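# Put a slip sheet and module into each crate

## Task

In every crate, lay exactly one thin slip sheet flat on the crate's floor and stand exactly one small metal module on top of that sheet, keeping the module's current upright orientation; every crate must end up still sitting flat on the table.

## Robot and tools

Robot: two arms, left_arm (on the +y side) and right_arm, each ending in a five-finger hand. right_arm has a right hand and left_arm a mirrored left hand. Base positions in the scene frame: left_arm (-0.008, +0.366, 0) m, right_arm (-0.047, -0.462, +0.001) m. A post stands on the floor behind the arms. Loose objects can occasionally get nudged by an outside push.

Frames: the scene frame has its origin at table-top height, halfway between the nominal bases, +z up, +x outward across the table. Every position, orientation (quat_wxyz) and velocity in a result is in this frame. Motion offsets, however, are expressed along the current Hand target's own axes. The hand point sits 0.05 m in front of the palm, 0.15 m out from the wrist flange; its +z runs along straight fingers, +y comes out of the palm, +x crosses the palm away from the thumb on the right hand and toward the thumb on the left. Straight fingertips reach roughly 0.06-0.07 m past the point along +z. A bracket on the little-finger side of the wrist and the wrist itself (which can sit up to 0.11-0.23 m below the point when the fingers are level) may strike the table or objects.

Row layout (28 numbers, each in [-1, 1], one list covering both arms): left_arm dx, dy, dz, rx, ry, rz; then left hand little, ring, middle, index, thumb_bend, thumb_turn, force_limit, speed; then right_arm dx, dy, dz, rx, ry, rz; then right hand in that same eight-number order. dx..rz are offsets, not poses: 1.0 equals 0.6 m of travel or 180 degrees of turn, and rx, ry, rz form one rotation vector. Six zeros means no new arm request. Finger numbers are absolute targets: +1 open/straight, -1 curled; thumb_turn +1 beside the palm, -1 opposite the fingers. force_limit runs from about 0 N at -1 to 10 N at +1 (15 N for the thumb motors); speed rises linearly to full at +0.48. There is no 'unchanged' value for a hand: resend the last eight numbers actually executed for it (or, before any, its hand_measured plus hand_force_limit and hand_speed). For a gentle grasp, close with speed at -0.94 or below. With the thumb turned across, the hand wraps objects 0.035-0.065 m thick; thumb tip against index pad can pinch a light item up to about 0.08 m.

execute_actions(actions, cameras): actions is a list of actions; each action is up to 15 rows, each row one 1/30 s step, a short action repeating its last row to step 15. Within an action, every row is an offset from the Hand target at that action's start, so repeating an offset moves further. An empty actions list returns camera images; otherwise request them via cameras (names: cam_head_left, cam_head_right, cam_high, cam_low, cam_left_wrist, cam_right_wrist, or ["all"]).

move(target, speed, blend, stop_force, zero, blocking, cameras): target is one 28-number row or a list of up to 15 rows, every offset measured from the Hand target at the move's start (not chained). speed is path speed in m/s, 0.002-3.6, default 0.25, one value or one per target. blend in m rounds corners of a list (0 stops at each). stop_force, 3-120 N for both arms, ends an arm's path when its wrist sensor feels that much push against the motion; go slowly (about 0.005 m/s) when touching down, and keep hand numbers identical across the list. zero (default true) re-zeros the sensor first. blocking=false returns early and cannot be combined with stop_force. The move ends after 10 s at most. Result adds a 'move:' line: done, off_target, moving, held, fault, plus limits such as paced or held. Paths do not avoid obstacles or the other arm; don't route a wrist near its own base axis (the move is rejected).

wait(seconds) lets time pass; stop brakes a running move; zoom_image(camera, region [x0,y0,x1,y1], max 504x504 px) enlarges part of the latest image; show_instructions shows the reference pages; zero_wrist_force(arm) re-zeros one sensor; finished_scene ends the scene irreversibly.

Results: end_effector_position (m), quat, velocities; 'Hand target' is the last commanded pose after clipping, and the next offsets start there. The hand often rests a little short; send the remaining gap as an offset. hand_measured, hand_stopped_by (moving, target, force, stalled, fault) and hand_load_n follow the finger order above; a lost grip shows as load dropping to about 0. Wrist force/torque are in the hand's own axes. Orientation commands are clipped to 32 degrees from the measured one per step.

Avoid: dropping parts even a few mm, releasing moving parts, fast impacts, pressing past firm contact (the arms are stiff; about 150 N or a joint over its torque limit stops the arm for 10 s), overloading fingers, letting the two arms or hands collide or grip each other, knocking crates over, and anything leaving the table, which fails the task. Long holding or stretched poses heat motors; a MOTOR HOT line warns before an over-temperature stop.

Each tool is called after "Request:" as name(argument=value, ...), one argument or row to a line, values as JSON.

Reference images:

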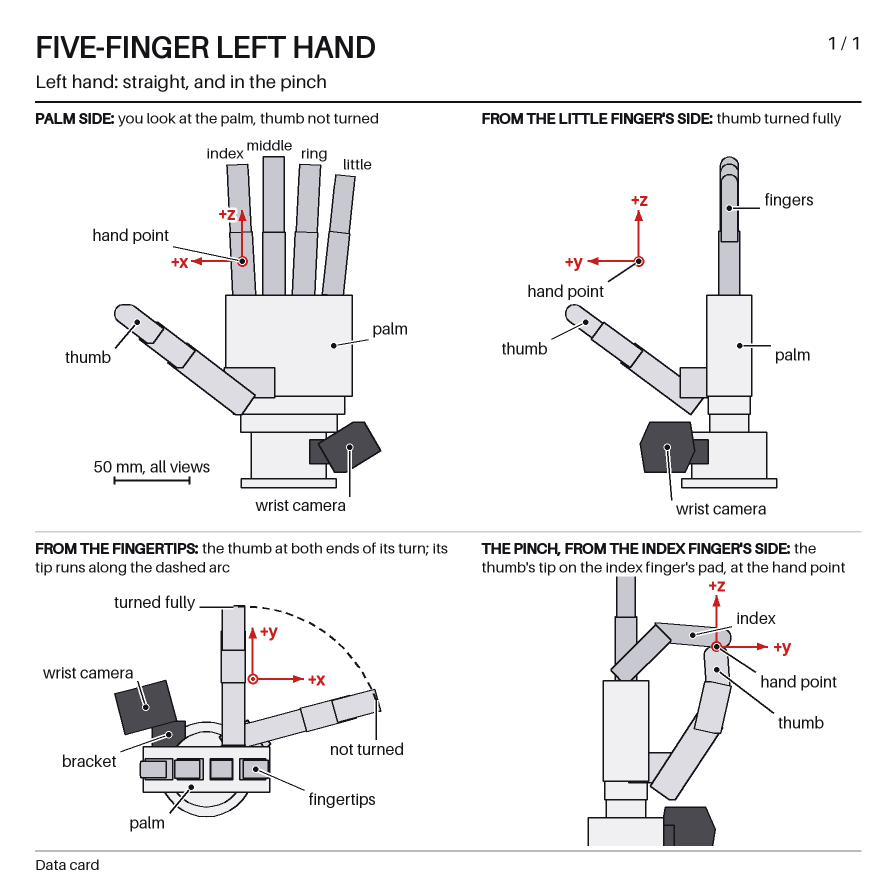

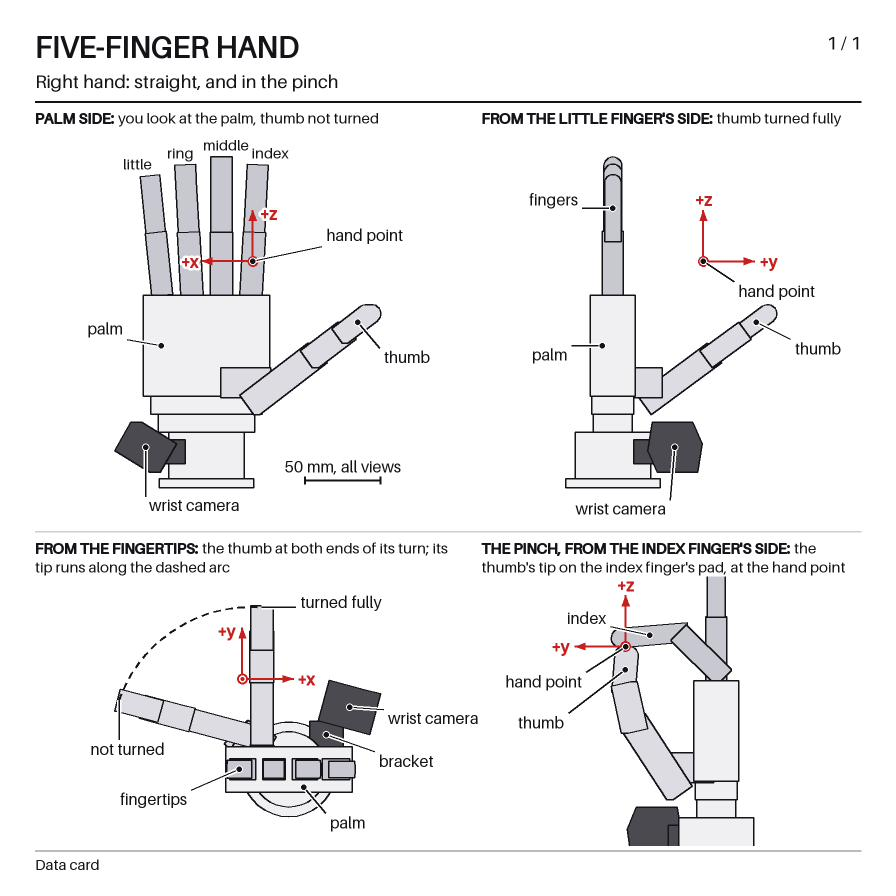

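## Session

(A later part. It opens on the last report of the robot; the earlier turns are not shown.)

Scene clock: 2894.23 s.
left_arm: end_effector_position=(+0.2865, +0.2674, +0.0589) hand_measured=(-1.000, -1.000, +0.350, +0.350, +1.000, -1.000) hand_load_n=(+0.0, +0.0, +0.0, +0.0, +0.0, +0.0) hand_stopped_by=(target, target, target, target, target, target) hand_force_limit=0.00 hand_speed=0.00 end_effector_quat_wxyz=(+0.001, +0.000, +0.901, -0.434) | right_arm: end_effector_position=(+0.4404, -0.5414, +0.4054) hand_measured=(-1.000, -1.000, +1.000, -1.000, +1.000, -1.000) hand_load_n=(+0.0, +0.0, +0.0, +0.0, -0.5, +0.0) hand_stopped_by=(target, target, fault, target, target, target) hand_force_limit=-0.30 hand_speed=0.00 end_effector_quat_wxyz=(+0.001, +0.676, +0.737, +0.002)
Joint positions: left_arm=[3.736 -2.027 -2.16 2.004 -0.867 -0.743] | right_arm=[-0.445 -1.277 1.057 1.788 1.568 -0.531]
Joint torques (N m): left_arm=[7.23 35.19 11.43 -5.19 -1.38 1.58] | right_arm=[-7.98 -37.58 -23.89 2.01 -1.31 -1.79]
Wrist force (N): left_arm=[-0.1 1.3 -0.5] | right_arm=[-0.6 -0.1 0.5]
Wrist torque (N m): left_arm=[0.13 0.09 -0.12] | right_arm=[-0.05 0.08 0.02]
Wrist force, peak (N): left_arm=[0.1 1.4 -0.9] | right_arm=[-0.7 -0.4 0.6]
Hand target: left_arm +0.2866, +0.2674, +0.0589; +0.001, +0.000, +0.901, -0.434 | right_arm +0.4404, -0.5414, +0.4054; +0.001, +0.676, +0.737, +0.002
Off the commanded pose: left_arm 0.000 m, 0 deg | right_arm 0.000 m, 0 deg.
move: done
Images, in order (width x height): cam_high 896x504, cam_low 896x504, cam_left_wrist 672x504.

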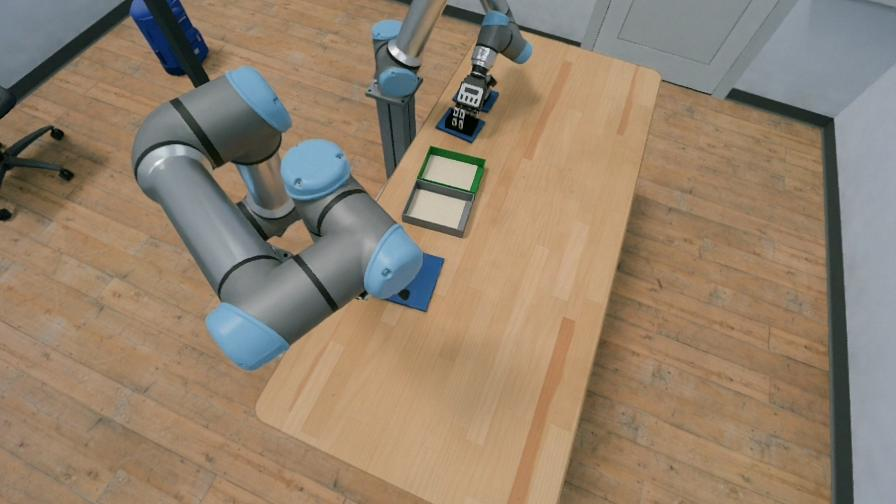

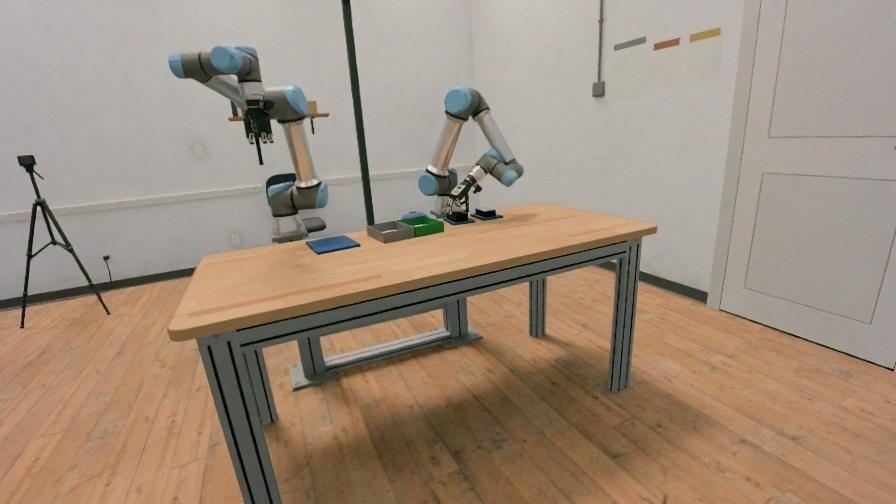

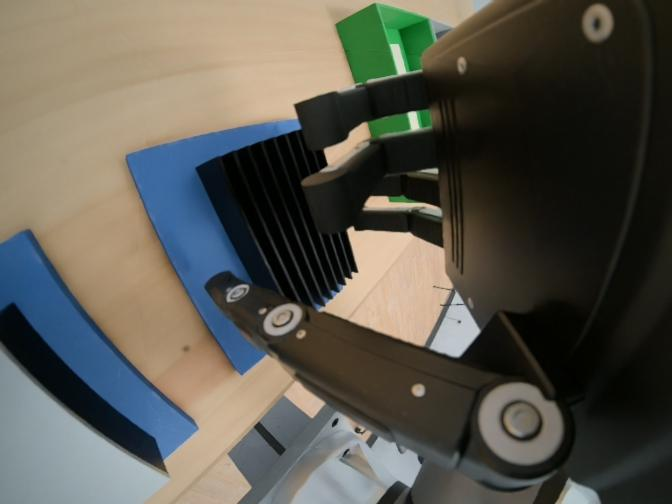

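Request:
move(
  target=[0,0.0183,0.0145,0,0,0,-1,-1,0.35,0.35,1,-1,0,0, 0,0,0,0,0,0,-1,-1,1,-1,1,-1,-0.3,0],
  speed=0.01,
  stop_force=3,
  cameras=["cam_left_wrist","cam_low"],
)

Request:
zoom_image(
  camera="cam_left_wrist",
  region=[100, 100, 400, 400],
)

Request:
zoom_image(
  camera="cam_low",
  region=[430, 185, 490, 233],
)

Scene clock: 2913.37 s.
left_arm: end_effector_position=(+0.2866, +0.2674, +0.0448) hand_measured=(-1.000, -1.000, +0.350, +0.350, +1.000, -1.000) hand_load_n=(+0.0, +0.0, +0.0, +0.0, +0.0, +0.0) hand_stopped_by=(target, target, target, target, target, target) hand_force_limit=0.00 hand_speed=0.00 end_effector_quat_wxyz=(+0.001, +0.000, +0.901, -0.434) | right_arm: end_effector_position=(+0.4404, -0.5414, +0.4054) hand_measured=(-1.000, -1.000, +1.000, -1.000, +1.000, -1.000) hand_load_n=(+0.0, +0.0, +0.0, +0.0, +0.0, +0.0) hand_stopped_by=(target, target, fault, target, target, target) hand_force_limit=-0.30 hand_speed=0.00 end_effector_quat_wxyz=(+0.001, +0.676, +0.737, +0.002)
Joint positions: left_arm=[3.737 -2.062 -2.164 2.042 -0.867 -0.742] | right_arm=[-0.445 -1.277 1.057 1.788 1.568 -0.531]
Joint torques (N m): left_arm=[6.92 35.34 2.48 -5.01 -0.96 1.97] | right_arm=[-7.23 -37.3 -23.05 2.31 -1.39 -2.08]
Wrist force (N): left_arm=[0.0 1.4 -0.5] | right_arm=[-0.7 -0.2 0.3]
Wrist torque (N m): left_arm=[0.16 0.06 -0.14] | right_arm=[-0.05 0.11 0.01]
Wrist force, peak (N): left_arm=[-0.1 1.6 -0.8] | right_arm=[-0.8 -0.3 0.5]
Hand target: left_arm +0.2866, +0.2675, +0.0449; +0.001, +0.000, +0.901, -0.434 | right_arm +0.4404, -0.5414, +0.4054; +0.001, +0.676, +0.737, +0.002
Off the commanded pose: left_arm 0.000 m, 0 deg | right_arm 0.000 m, 0 deg.
move: done
Images, in order (width x height): cam_low 896x504, cam_left_wrist 672x504.

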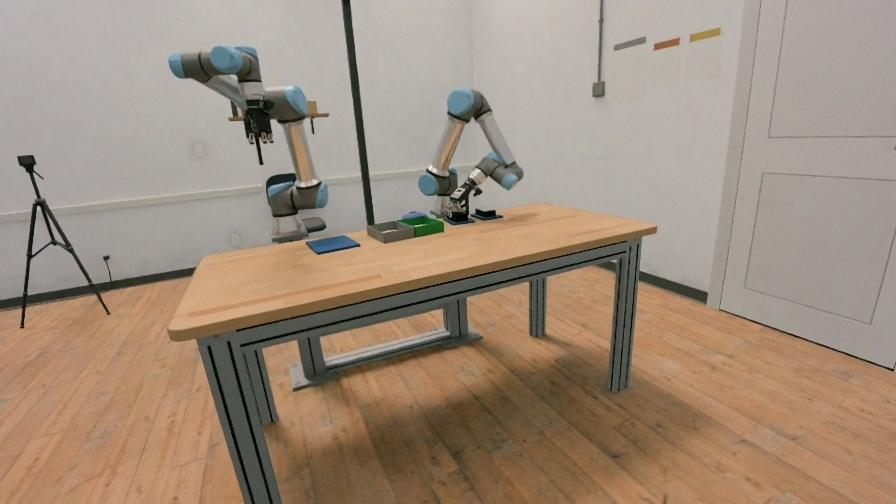

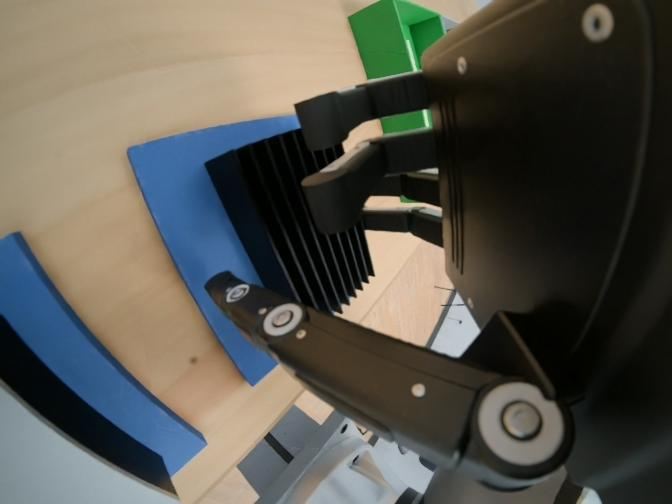

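Scaled by 1.680 from the camera's image (finer frame: 960x720).

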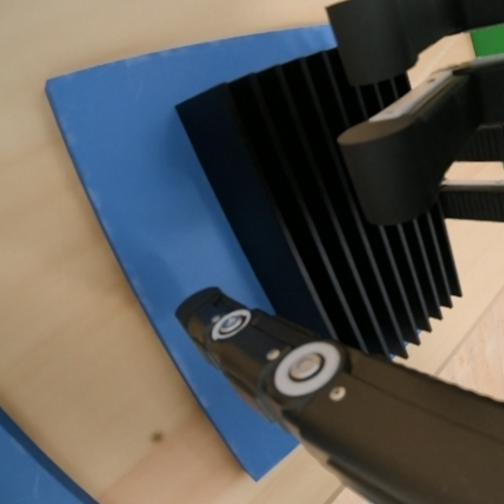

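Scaled by 8.400 from the camera's image (finer frame: 1280x720).

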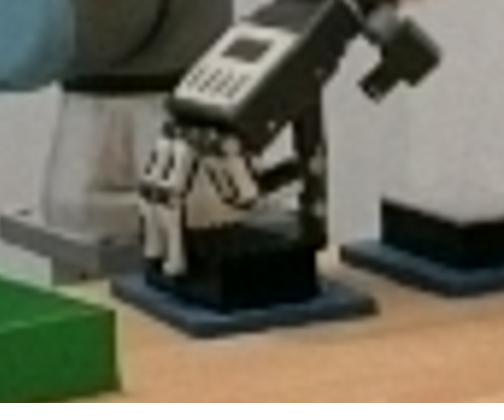

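Request:
move(
  target=[0,-0.00125,0.0203,0,0,0,-1,-1,0.35,0.35,1,-1,0,0, 0,0,0,0,0,0,-1,-1,1,-1,1,-1,-0.3,0],
  speed=0.01,
  stop_force=3,
  cameras=["cam_left_wrist","cam_low","cam_high"],
)

Request:
zoom_image(
  camera="cam_left_wrist",
  region=[100, 100, 400, 400],
)

Request:
zoom_image(
  camera="cam_low",
  region=[430, 185, 490, 233],
)

Scene clock: 2934.07 s.
left_arm: end_effector_position=(+0.2866, +0.2575, +0.0378) hand_measured=(-1.000, -1.000, +0.350, +0.350, +1.000, -1.000) hand_load_n=(+0.0, +0.0, +0.0, +0.0, +0.0, +0.0) hand_stopped_by=(target, target, target, target, target, target) hand_force_limit=0.00 hand_speed=0.00 end_effector_quat_wxyz=(+0.001, +0.000, +0.901, -0.434) | right_arm: end_effector_position=(+0.4404, -0.5414, +0.4054) hand_measured=(-1.000, -1.000, +1.000, -1.000, +1.000, -1.000) hand_load_n=(+0.0, +0.0, +0.0, +0.0, +0.0, +0.0) hand_stopped_by=(target, target, fault, target, target, target) hand_force_limit=-0.30 hand_speed=0.00 end_effector_quat_wxyz=(+0.001, +0.676, +0.737, +0.002)
Joint positions: left_arm=[3.709 -2.074 -2.167 2.077 -0.852 -0.773] | right_arm=[-0.445 -1.277 1.057 1.788 1.568 -0.531]
Joint torques (N m): left_arm=[7.4 34.84 4.92 -5.21 -1.32 2.28] | right_arm=[-6.89 -37.41 -23.91 2.17 -1.37 -2.02]
Wrist force (N): left_arm=[0.0 1.4 -0.6] | right_arm=[-0.7 -0.3 0.6]
Wrist torque (N m): left_arm=[0.16 0.05 -0.12] | right_arm=[-0.08 0.09 0.01]
Wrist force, peak (N): left_arm=[-0.2 1.6 -0.6] | right_arm=[-0.9 -0.1 0.5]
Hand target: left_arm +0.2866, +0.2575, +0.0378; +0.001, +0.000, +0.901, -0.434 | right_arm +0.4404, -0.5414, +0.4054; +0.001, +0.676, +0.737, +0.002
Off the commanded pose: left_arm 0.000 m, 0 deg | right_arm 0.000 m, 0 deg.
move: done
Images, in order (width x height): cam_high 896x504, cam_low 896x504, cam_left_wrist 672x504.

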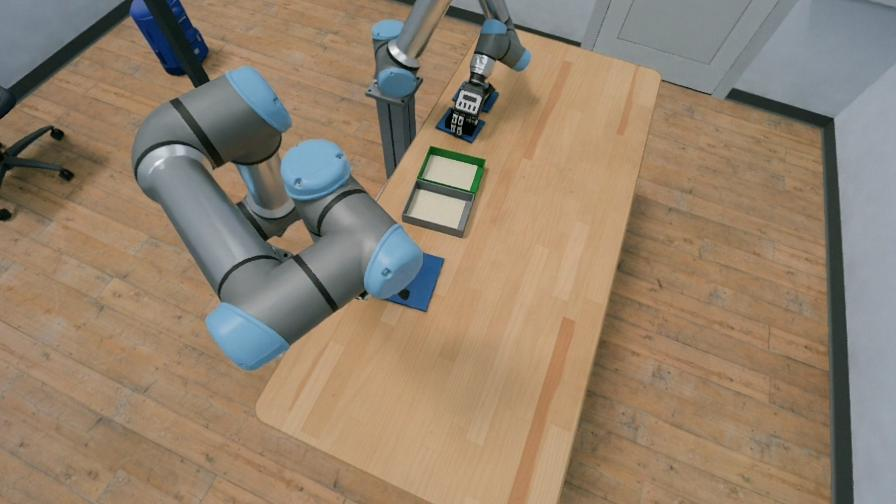

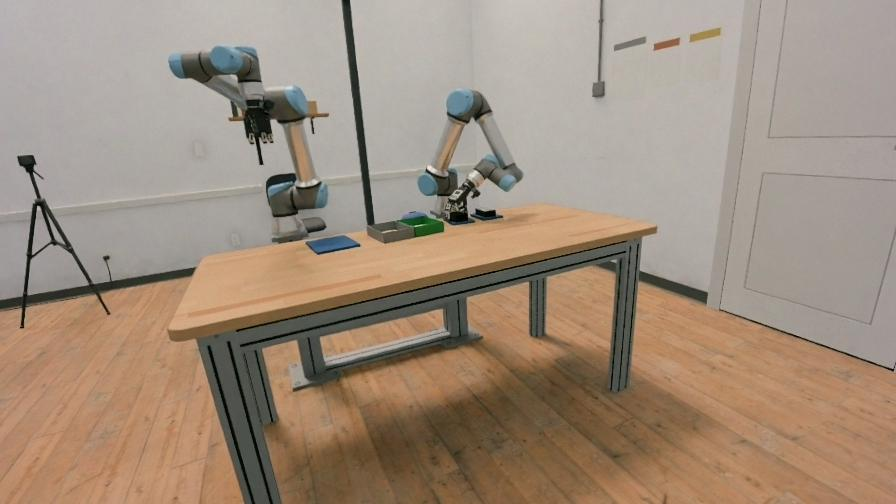

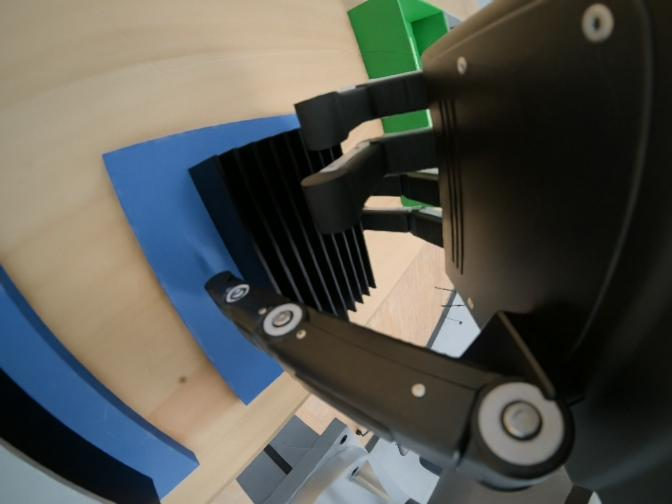

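Scaled by 1.680 from the camera's image (finer frame: 960x720).

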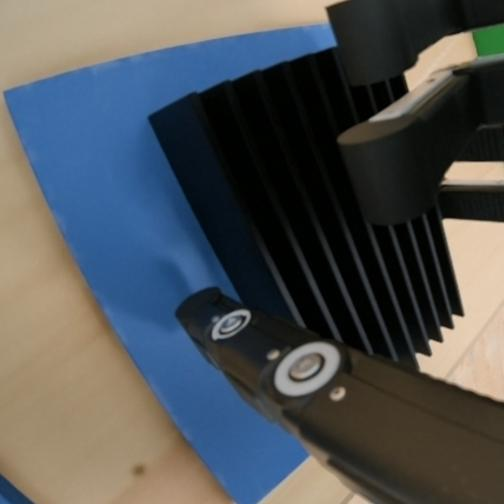

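Scaled by 8.400 from the camera's image (finer frame: 1280x720).

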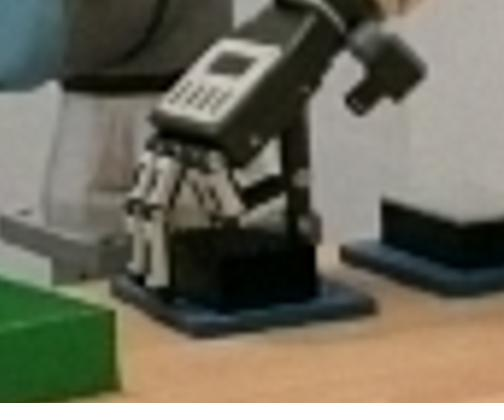

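Request:
move(
  target=[0,0,0,0,0,0,-1,-1,-0.4,-0.4,1,-1,-0.6,-0.94, 0,0,0,0,0,0,-1,-1,1,-1,1,-1,-0.3,0],
  speed=0.01,
)

Request:
wait(
  seconds=2,
  cameras=["cam_left_wrist","cam_low","cam_high"],
)

Request:
zoom_image(
  camera="cam_left_wrist",
  region=[100, 100, 400, 400],
)

Request:
zoom_image(
  camera="cam_low",
  region=[430, 185, 490, 233],
)

Scene clock: 2953.43 s.
left_arm: end_effector_position=(+0.2866, +0.2575, +0.0378) hand_measured=(-1.000, -1.000, +0.052, +0.030, +1.000, -1.000) hand_load_n=(+0.0, +0.0, +3.5, +1.5, +0.5, +0.0) hand_stopped_by=(target, target, force, force, target, target) hand_force_limit=-0.60 hand_speed=-0.94 end_effector_quat_wxyz=(+0.001, +0.000, +0.901, -0.434) | right_arm: end_effector_position=(+0.4404, -0.5414, +0.4054) hand_measured=(-1.000, -1.000, +1.000, -1.000, +1.000, -1.000) hand_load_n=(+0.0, +0.0, +0.0, +0.0, -0.5, +0.0) hand_stopped_by=(target, target, fault, target, target, target) hand_force_limit=-0.30 hand_speed=0.00 end_effector_quat_wxyz=(+0.001, +0.676, +0.737, +0.002)
Joint positions: left_arm=[3.709 -2.074 -2.167 2.077 -0.852 -0.773] | right_arm=[-0.445 -1.277 1.057 1.788 1.568 -0.531]
Joint torques (N m): left_arm=[6.8 35.48 18.26 -4.95 -0.85 1.96] | right_arm=[-7.93 -37.24 -24.16 2.17 -1.43 -1.79]
Wrist force (N): left_arm=[-0.1 1.8 -0.2] | right_arm=[-0.5 -0.1 0.3]
Wrist torque (N m): left_arm=[0.21 0.08 -0.12] | right_arm=[-0.04 0.09 0.02]
Wrist force, peak (N): left_arm=[0.2 2.3 0.4] | right_arm=[-0.8 -0.2 0.7]
Hand target: left_arm +0.2866, +0.2575, +0.0378; +0.001, +0.000, +0.901, -0.434 | right_arm +0.4404, -0.5414, +0.4054; +0.001, +0.676, +0.737, +0.002
Off the commanded pose: left_arm 0.000 m, 0 deg | right_arm 0.000 m, 0 deg.
move: done

Scene clock: 2955.43 s.
left_arm: end_effector_position=(+0.2866, +0.2575, +0.0378) hand_measured=(-1.000, -1.000, +0.052, +0.030, +1.000, -1.000) hand_load_n=(+0.0, +0.0, +3.0, +1.5, +1.0, +0.0) hand_stopped_by=(target, target, force, force, target, target) hand_force_limit=-0.60 hand_speed=-0.94 end_effector_quat_wxyz=(+0.001, +0.000, +0.901, -0.434) | right_arm: end_effector_position=(+0.4404, -0.5414, +0.4054) hand_measured=(-1.000, -1.000, +1.000, -1.000, +1.000, -1.000) hand_load_n=(+0.0, +0.0, +0.0, +0.0, +0.0, +0.0) hand_stopped_by=(target, target, fault, target, target, target) hand_force_limit=-0.30 hand_speed=0.00 end_effector_quat_wxyz=(+0.001, +0.676, +0.737, +0.002)
Joint positions: left_arm=[3.709 -2.074 -2.167 2.077 -0.852 -0.773] | right_arm=[-0.445 -1.277 1.057 1.788 1.568 -0.531]
Joint torques (N m): left_arm=[7.68 35.85 17.77 -4.5 0.79 1.9] | right_arm=[-6.72 -37.36 -23.53 2.24 -1.32 -2.01]
Wrist force (N): left_arm=[-0.1 1.7 0.0] | right_arm=[-0.5 -0.1 0.4]
Wrist torque (N m): left_arm=[0.17 0.09 -0.12] | right_arm=[-0.04 0.07 0.03]
Wrist force, peak (N): left_arm=[-0.1 2.0 -0.2] | right_arm=[-0.7 -0.5 0.4]
Hand target: left_arm +0.2866, +0.2575, +0.0378; +0.001, +0.000, +0.901, -0.434 | right_arm +0.4404, -0.5414, +0.4054; +0.001, +0.676, +0.737, +0.002
Off the commanded pose: left_arm 0.000 m, 0 deg | right_arm 0.000 m, 0 deg.
wait: 2.00 s; at rest by 0.17 s
Images, in order (width x height): cam_high 896x504, cam_low 896x504, cam_left_wrist 672x504.

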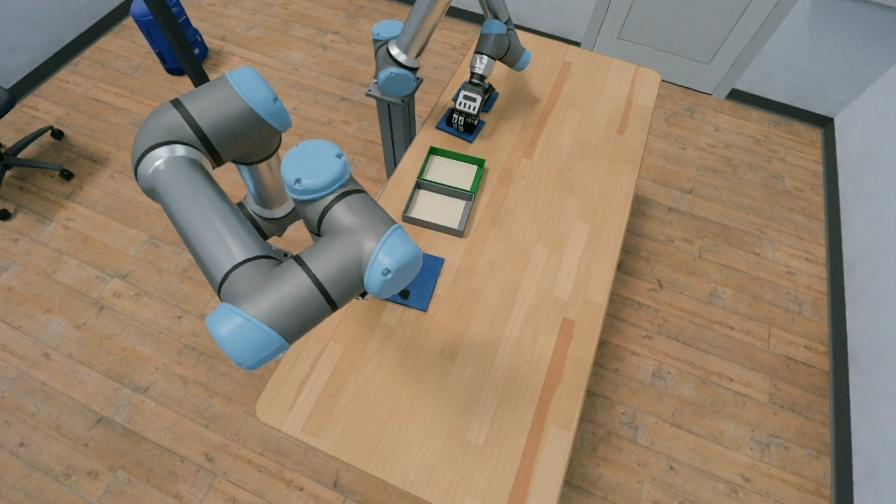

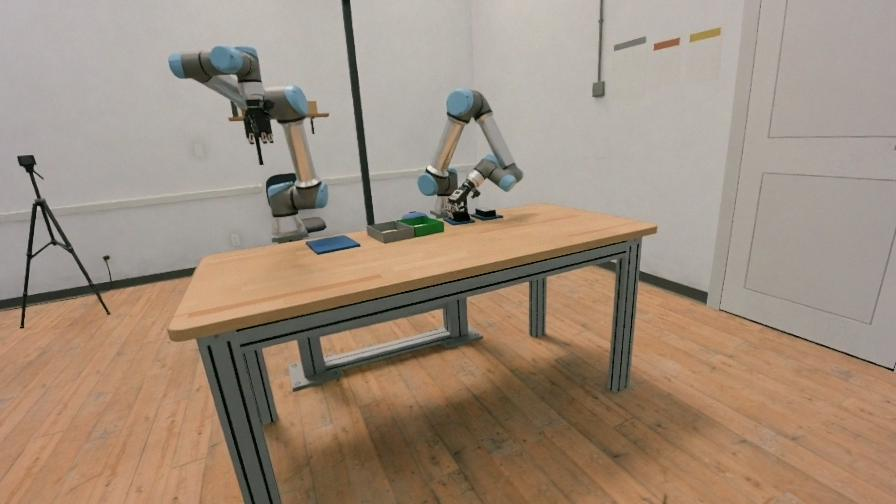

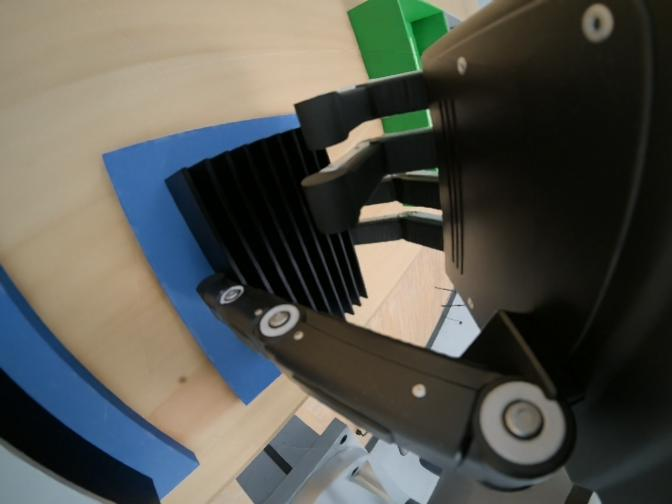

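Scaled by 1.680 from the camera's image (finer frame: 960x720).

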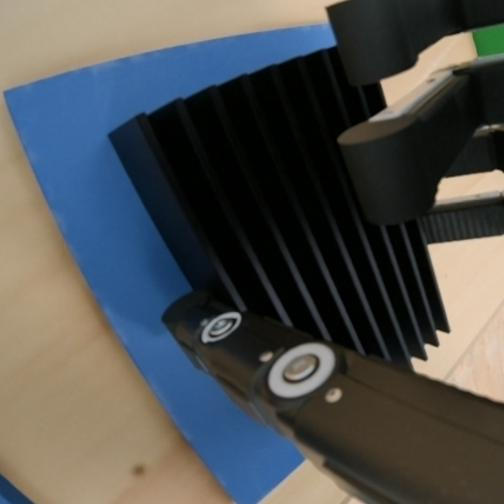

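Scaled by 8.400 from the camera's image (finer frame: 1280x720).

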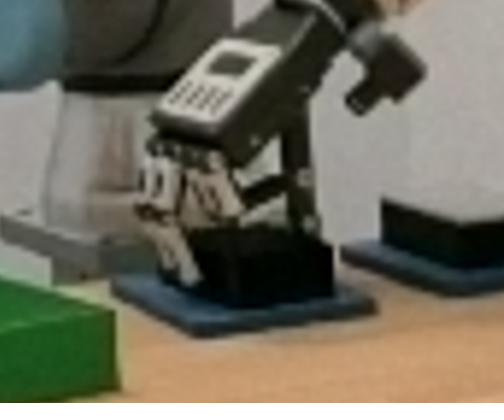

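Request:
zoom_image(
  camera="cam_high",
  region=[430, 80, 500, 150],
)

Scaled by 7.200 from the camera's image (finer frame: 1280x720).

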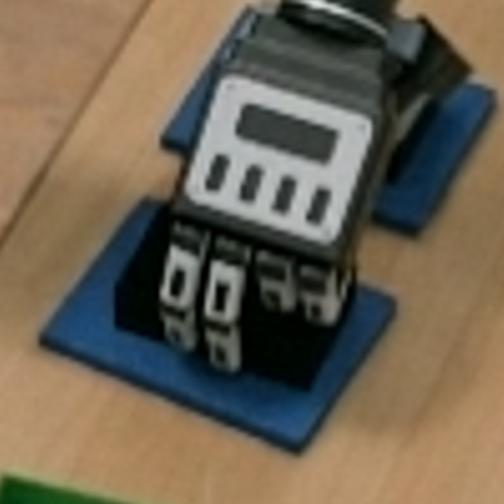

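Request:
move(
  target=[0,0,0,0,0,0,-1,-1,-0.5,-0.5,1,-1,0.1,-0.94, 0,0,0,0,0,0,-1,-1,1,-1,1,-1,-0.3,0],
  speed=0.01,
)

Request:
move(
  target=[0,-0.0261,-0.02075,0,0,0,-1,-1,-0.5,-0.5,1,-1,0.1,-0.94, 0,0,0,0,0,0,-1,-1,1,-1,1,-1,-0.3,0],
  speed=0.02,
  cameras=["cam_left_wrist","cam_low","cam_high"],
)

Request:
zoom_image(
  camera="cam_left_wrist",
  region=[100, 100, 400, 400],
)

Request:
zoom_image(
  camera="cam_low",
  region=[430, 185, 490, 233],
)

Scene clock: 2992.20 s.
left_arm: end_effector_position=(+0.2866, +0.2575, +0.0378) hand_measured=(-1.000, -1.000, +0.048, +0.020, +1.000, -1.000) hand_load_n=(+0.0, +0.0, +6.0, +5.5, +1.0, -0.5) hand_stopped_by=(target, target, force, force, target, target) hand_force_limit=0.10 hand_speed=-0.94 end_effector_quat_wxyz=(+0.001, +0.000, +0.901, -0.434) | right_arm: end_effector_position=(+0.4404, -0.5414, +0.4054) hand_measured=(-1.000, -1.000, +1.000, -1.000, +1.000, -1.000) hand_load_n=(+0.0, +0.0, +0.0, +0.0, +0.0, +0.0) hand_stopped_by=(target, target, fault, target, target, target) hand_force_limit=-0.30 hand_speed=0.00 end_effector_quat_wxyz=(+0.001, +0.676, +0.737, +0.002)
Joint positions: left_arm=[3.709 -2.074 -2.167 2.077 -0.852 -0.773] | right_arm=[-0.445 -1.277 1.057 1.788 1.568 -0.531]
Joint torques (N m): left_arm=[6.82 33.75 17.94 -4.23 3.16 1.91] | right_arm=[-8.01 -37.83 -23.47 2.19 -1.26 -2.26]
Wrist force (N): left_arm=[0.3 2.8 0.4] | right_arm=[-0.7 -0.2 0.4]
Wrist torque (N m): left_arm=[0.25 0.05 -0.15] | right_arm=[-0.06 0.11 0.01]
Wrist force, peak (N): left_arm=[0.1 3.3 0.7] | right_arm=[-0.9 -0.4 0.3]
Hand target: left_arm +0.2866, +0.2575, +0.0378; +0.001, +0.000, +0.901, -0.434 | right_arm +0.4404, -0.5414, +0.4054; +0.001, +0.676, +0.737, +0.002
Off the commanded pose: left_arm 0.000 m, 0 deg | right_arm 0.000 m, 0 deg.
move: done

Scene clock: 2993.47 s.
left_arm: end_effector_position=(+0.2866, +0.2574, +0.0580) hand_measured=(-1.000, -1.000, +0.048, +0.020, +1.000, -1.000) hand_load_n=(+0.0, +0.0, +0.5, +0.0, +0.0, +0.0) hand_stopped_by=(target, target, force, force, target, target) hand_force_limit=0.10 hand_speed=-0.94 end_effector_quat_wxyz=(+0.000, +0.000, +0.901, -0.434) | right_arm: end_effector_position=(+0.4404, -0.5414, +0.4054) hand_measured=(-1.000, -1.000, +1.000, -1.000, +1.000, -1.000) hand_load_n=(+0.0, +0.0, +0.0, +0.0, +0.0, +0.0) hand_stopped_by=(target, target, fault, target, target, target) hand_force_limit=-0.30 hand_speed=0.00 end_effector_quat_wxyz=(+0.001, +0.676, +0.737, +0.002)
Joint positions: left_arm=[3.709 -2.024 -2.162 2.022 -0.852 -0.773] | right_arm=[-0.445 -1.277 1.057 1.788 1.568 -0.531]
Joint torques (N m): left_arm=[-4.87 23.09 16.66 0.17 3.2 -1.47] | right_arm=[-7.65 -36.69 -24.21 2.26 -1.35 -2.02]
Wrist force (N): left_arm=[-0.2 1.0 -0.5] | right_arm=[-0.5 -0.2 0.5]
Wrist torque (N m): left_arm=[0.12 0.09 -0.12] | right_arm=[-0.06 0.08 0.02]
Wrist force, peak (N): left_arm=[-0.1 3.7 1.1] | right_arm=[-0.9 -0.1 0.5]
Hand target: left_arm +0.2866, +0.2574, +0.0578; +0.001, +0.000, +0.901, -0.434 | right_arm +0.4404, -0.5414, +0.4054; +0.001, +0.676, +0.737, +0.002
Off the commanded pose: left_arm 0.000 m, 0 deg | right_arm 0.000 m, 0 deg.
move: done
Images, in order (width x height): cam_high 896x504, cam_low 896x504, cam_left_wrist 672x504.

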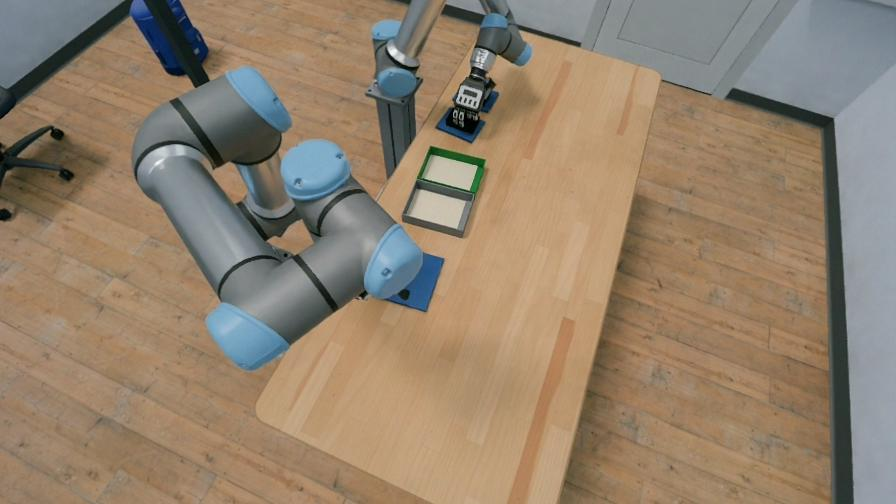

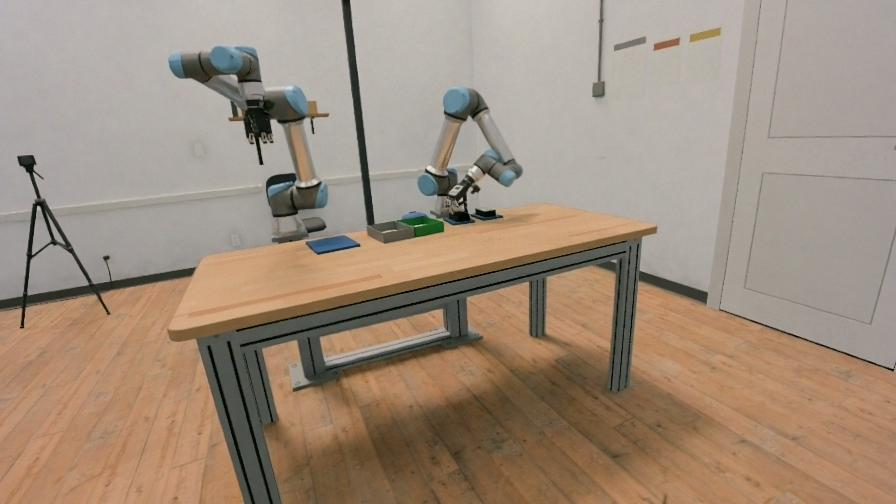

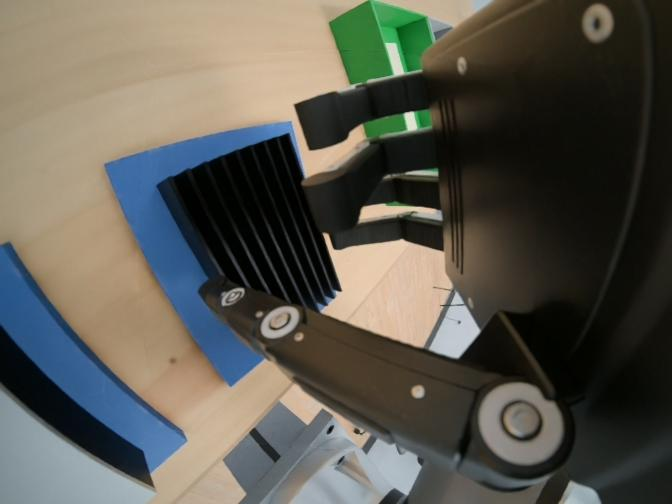

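Scaled by 1.680 from the camera's image (finer frame: 960x720).

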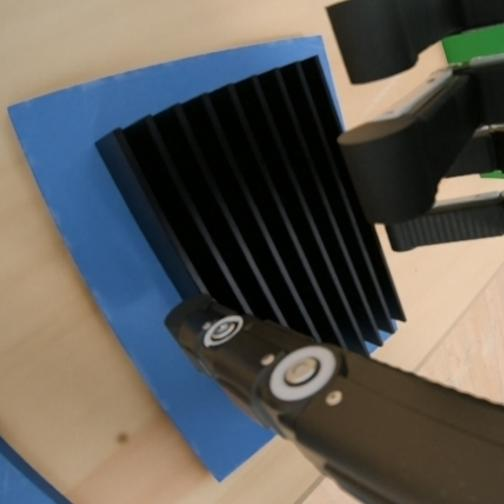

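Scaled by 8.400 from the camera's image (finer frame: 1280x720).

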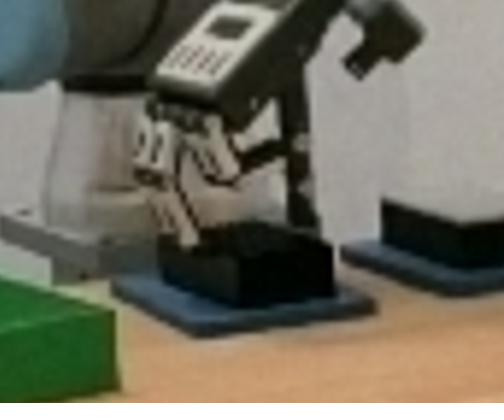

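Request:
move(
  target=[0,0,0,0,0,0,-1,-1,0.2,0.2,1,-1,0.1,-0.5, 0,0,0,0,0,0,-1,-1,1,-1,1,-1,-0.3,0],
  speed=0.01,
)

Request:
move(
  target=[0,0.0287,0.0228,0,0,0,-1,-1,0.2,0.2,1,-1,0.1,-0.5, 0,0,0,0,0,0,-1,-1,1,-1,1,-1,-0.3,0],
  speed=0.01,
  stop_force=3,
  cameras=["cam_left_wrist","cam_low","cam_high"],
)

Request:
zoom_image(
  camera="cam_left_wrist",
  region=[100, 100, 400, 400],
)

Request:
zoom_image(
  camera="cam_low",
  region=[430, 185, 490, 233],
)

Scene clock: 3029.40 s.
left_arm: end_effector_position=(+0.2866, +0.2574, +0.0578) hand_measured=(-1.000, -1.000, +0.200, +0.200, +1.000, -1.000) hand_load_n=(+0.0, +0.0, +0.0, +0.0, +0.0, +0.0) hand_stopped_by=(target, target, target, target, target, target) hand_force_limit=0.10 hand_speed=-0.50 end_effector_quat_wxyz=(+0.001, +0.000, +0.901, -0.434) | right_arm: end_effector_position=(+0.4404, -0.5414, +0.4054) hand_measured=(-1.000, -1.000, +1.000, -1.000, +1.000, -1.000) hand_load_n=(+0.0, +0.0, +0.0, +0.0, +0.0, +0.0) hand_stopped_by=(target, target, fault, target, target, target) hand_force_limit=-0.30 hand_speed=0.00 end_effector_quat_wxyz=(+0.001, +0.676, +0.737, +0.002)
Joint positions: left_arm=[3.709 -2.024 -2.162 2.023 -0.852 -0.773] | right_arm=[-0.445 -1.277 1.057 1.788 1.568 -0.531]
Joint torques (N m): left_arm=[-5.59 22.06 -2.39 -0.11 1.22 -0.91] | right_arm=[-7.95 -36.74 -23.42 1.97 -1.36 -1.98]
Wrist force (N): left_arm=[0.1 1.2 -0.5] | right_arm=[-0.6 -0.3 0.2]
Wrist torque (N m): left_arm=[0.11 0.05 -0.10] | right_arm=[-0.06 0.10 0.01]
Wrist force, peak (N): left_arm=[0.0 1.3 -0.7] | right_arm=[-0.8 -0.4 0.5]
Hand target: left_arm +0.2866, +0.2574, +0.0578; +0.001, +0.000, +0.901, -0.434 | right_arm +0.4404, -0.5414, +0.4054; +0.001, +0.676, +0.737, +0.002
Off the commanded pose: left_arm 0.000 m, 0 deg | right_arm 0.000 m, 0 deg.
move: done

Scene clock: 3032.47 s.
left_arm: end_effector_position=(+0.2866, +0.2575, +0.0358) hand_measured=(-1.000, -1.000, +0.200, +0.200, +1.000, -1.000) hand_load_n=(+0.0, +0.0, +0.0, +0.0, +0.0, +0.0) hand_stopped_by=(target, target, target, target, target, target) hand_force_limit=0.10 hand_speed=-0.50 end_effector_quat_wxyz=(+0.001, +0.000, +0.901, -0.434) | right_arm: end_effector_position=(+0.4404, -0.5414, +0.4054) hand_measured=(-1.000, -1.000, +1.000, -1.000, +1.000, -1.000) hand_load_n=(+0.0, +0.5, +0.0, +0.0, +0.0, +0.0) hand_stopped_by=(target, target, fault, target, target, target) hand_force_limit=-0.30 hand_speed=0.00 end_effector_quat_wxyz=(+0.001, +0.676, +0.737, +0.002)
Joint positions: left_arm=[3.709 -2.079 -2.167 2.083 -0.852 -0.773] | right_arm=[-0.445 -1.277 1.057 1.788 1.568 -0.531]
Joint torques (N m): left_arm=[5.57 34.79 0.83 -5.24 -1 1.99] | right_arm=[-7.75 -36.03 -23.83 2.05 -1.34 -2.15]
Wrist force (N): left_arm=[0.0 2.0 -0.6] | right_arm=[-0.7 -0.2 0.5]
Wrist torque (N m): left_arm=[0.17 0.07 -0.14] | right_arm=[-0.06 0.10 0.01]
Wrist force, peak (N): left_arm=[0.2 2.1 -1.6] | right_arm=[-0.8 -0.3 0.6]
Hand target: left_arm +0.2866, +0.2575, +0.0358; +0.001, +0.000, +0.901, -0.434 | right_arm +0.4404, -0.5414, +0.4054; +0.001, +0.676, +0.737, +0.002
Off the commanded pose: left_arm 0.000 m, 0 deg | right_arm 0.000 m, 0 deg.
move: done
Images, in order (width x height): cam_high 896x504, cam_low 896x504, cam_left_wrist 672x504.

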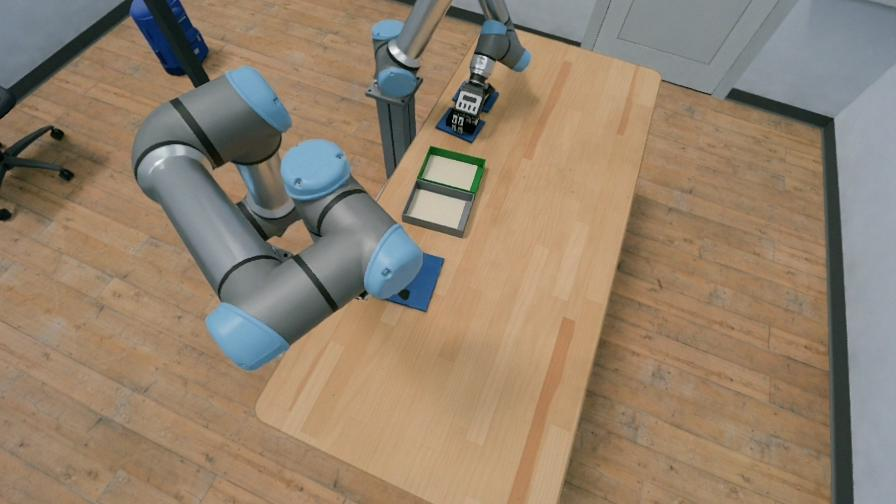

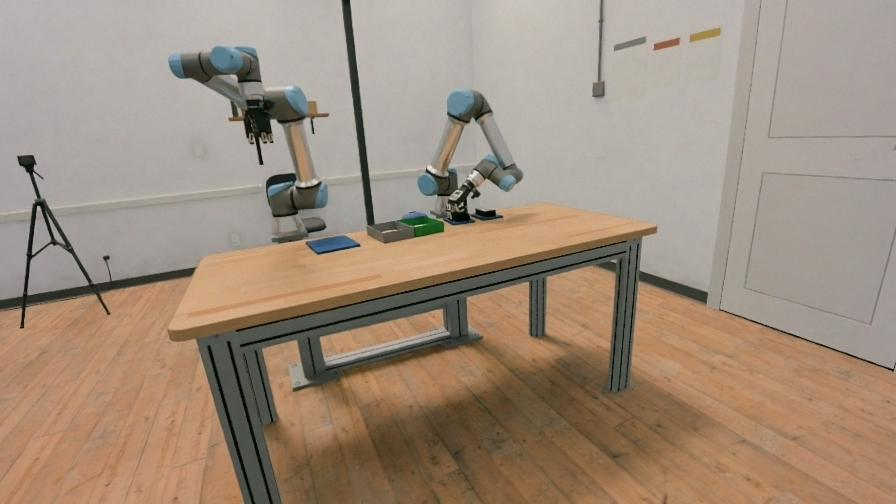

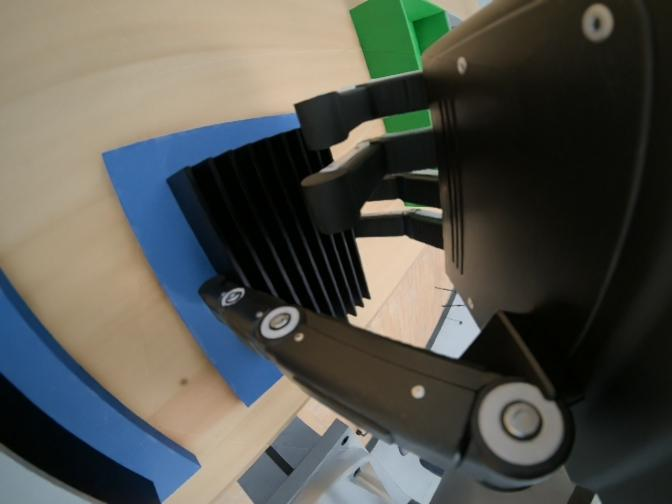

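Scaled by 1.680 from the camera's image (finer frame: 960x720).

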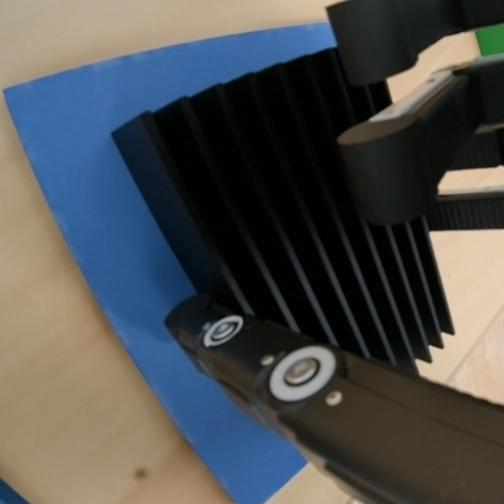

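Scaled by 8.400 from the camera's image (finer frame: 1280x720).

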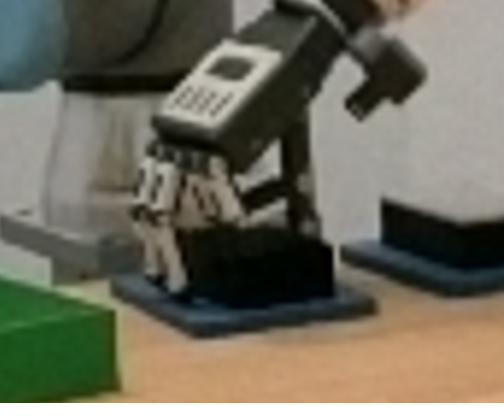

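Request:
move(
  target=[0,0,0,0,0,0,-1,-1,-0.55,-0.55,1,-1,0.7,-0.94, 0,0,0,0,0,0,-1,-1,1,-1,1,-1,-0.3,0],
  speed=0.01,
  cameras=["cam_left_wrist"],
)

Request:
zoom_image(
  camera="cam_left_wrist",
  region=[100, 100, 400, 400],
)

Scene clock: 3041.67 s.
left_arm: end_effector_position=(+0.2866, +0.2575, +0.0358) hand_measured=(-1.000, -1.000, +0.044, +0.016, +1.000, -1.000) hand_load_n=(+0.5, +0.5, +8.0, +8.0, +1.5, +0.0) hand_stopped_by=(target, target, force, force, target, target) hand_force_limit=0.70 hand_speed=-0.94 end_effector_quat_wxyz=(+0.001, +0.000, +0.901, -0.434) | right_arm: end_effector_position=(+0.4404, -0.5414, +0.4054) hand_measured=(-1.000, -1.000, +1.000, -1.000, +1.000, -1.000) hand_load_n=(+0.0, +0.0, +0.0, +0.0, +0.0, +0.0) hand_stopped_by=(target, target, fault, target, target, target) hand_force_limit=-0.30 hand_speed=0.00 end_effector_quat_wxyz=(+0.001, +0.676, +0.737, +0.002)
Joint positions: left_arm=[3.709 -2.079 -2.167 2.083 -0.852 -0.773] | right_arm=[-0.445 -1.277 1.057 1.788 1.568 -0.531]
Joint torques (N m): left_arm=[2.34 34.58 17.42 -5.04 -0.05 0.97] | right_arm=[-8.26 -36.69 -22.97 2.28 -1.34 -2.09]
Wrist force (N): left_arm=[-0.2 3.6 0.9] | right_arm=[-0.5 -0.1 0.5]
Wrist torque (N m): left_arm=[0.29 0.11 -0.18] | right_arm=[-0.05 0.08 0.02]
Wrist force, peak (N): left_arm=[-0.2 3.6 0.9] | right_arm=[-0.9 -0.4 0.5]
Hand target: left_arm +0.2866, +0.2575, +0.0358; +0.001, +0.000, +0.901, -0.434 | right_arm +0.4404, -0.5414, +0.4054; +0.001, +0.676, +0.737, +0.002
Off the commanded pose: left_arm 0.000 m, 0 deg | right_arm 0.000 m, 0 deg.
move: done

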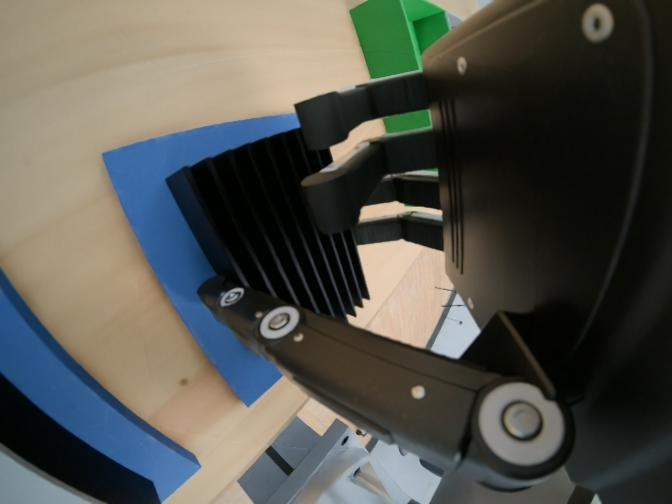

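Scaled by 1.680 from the camera's image (finer frame: 960x720).

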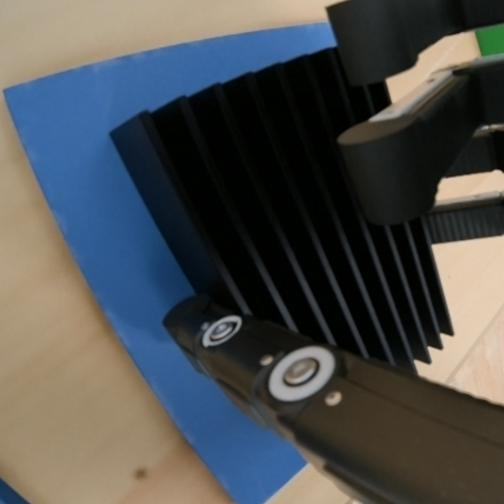

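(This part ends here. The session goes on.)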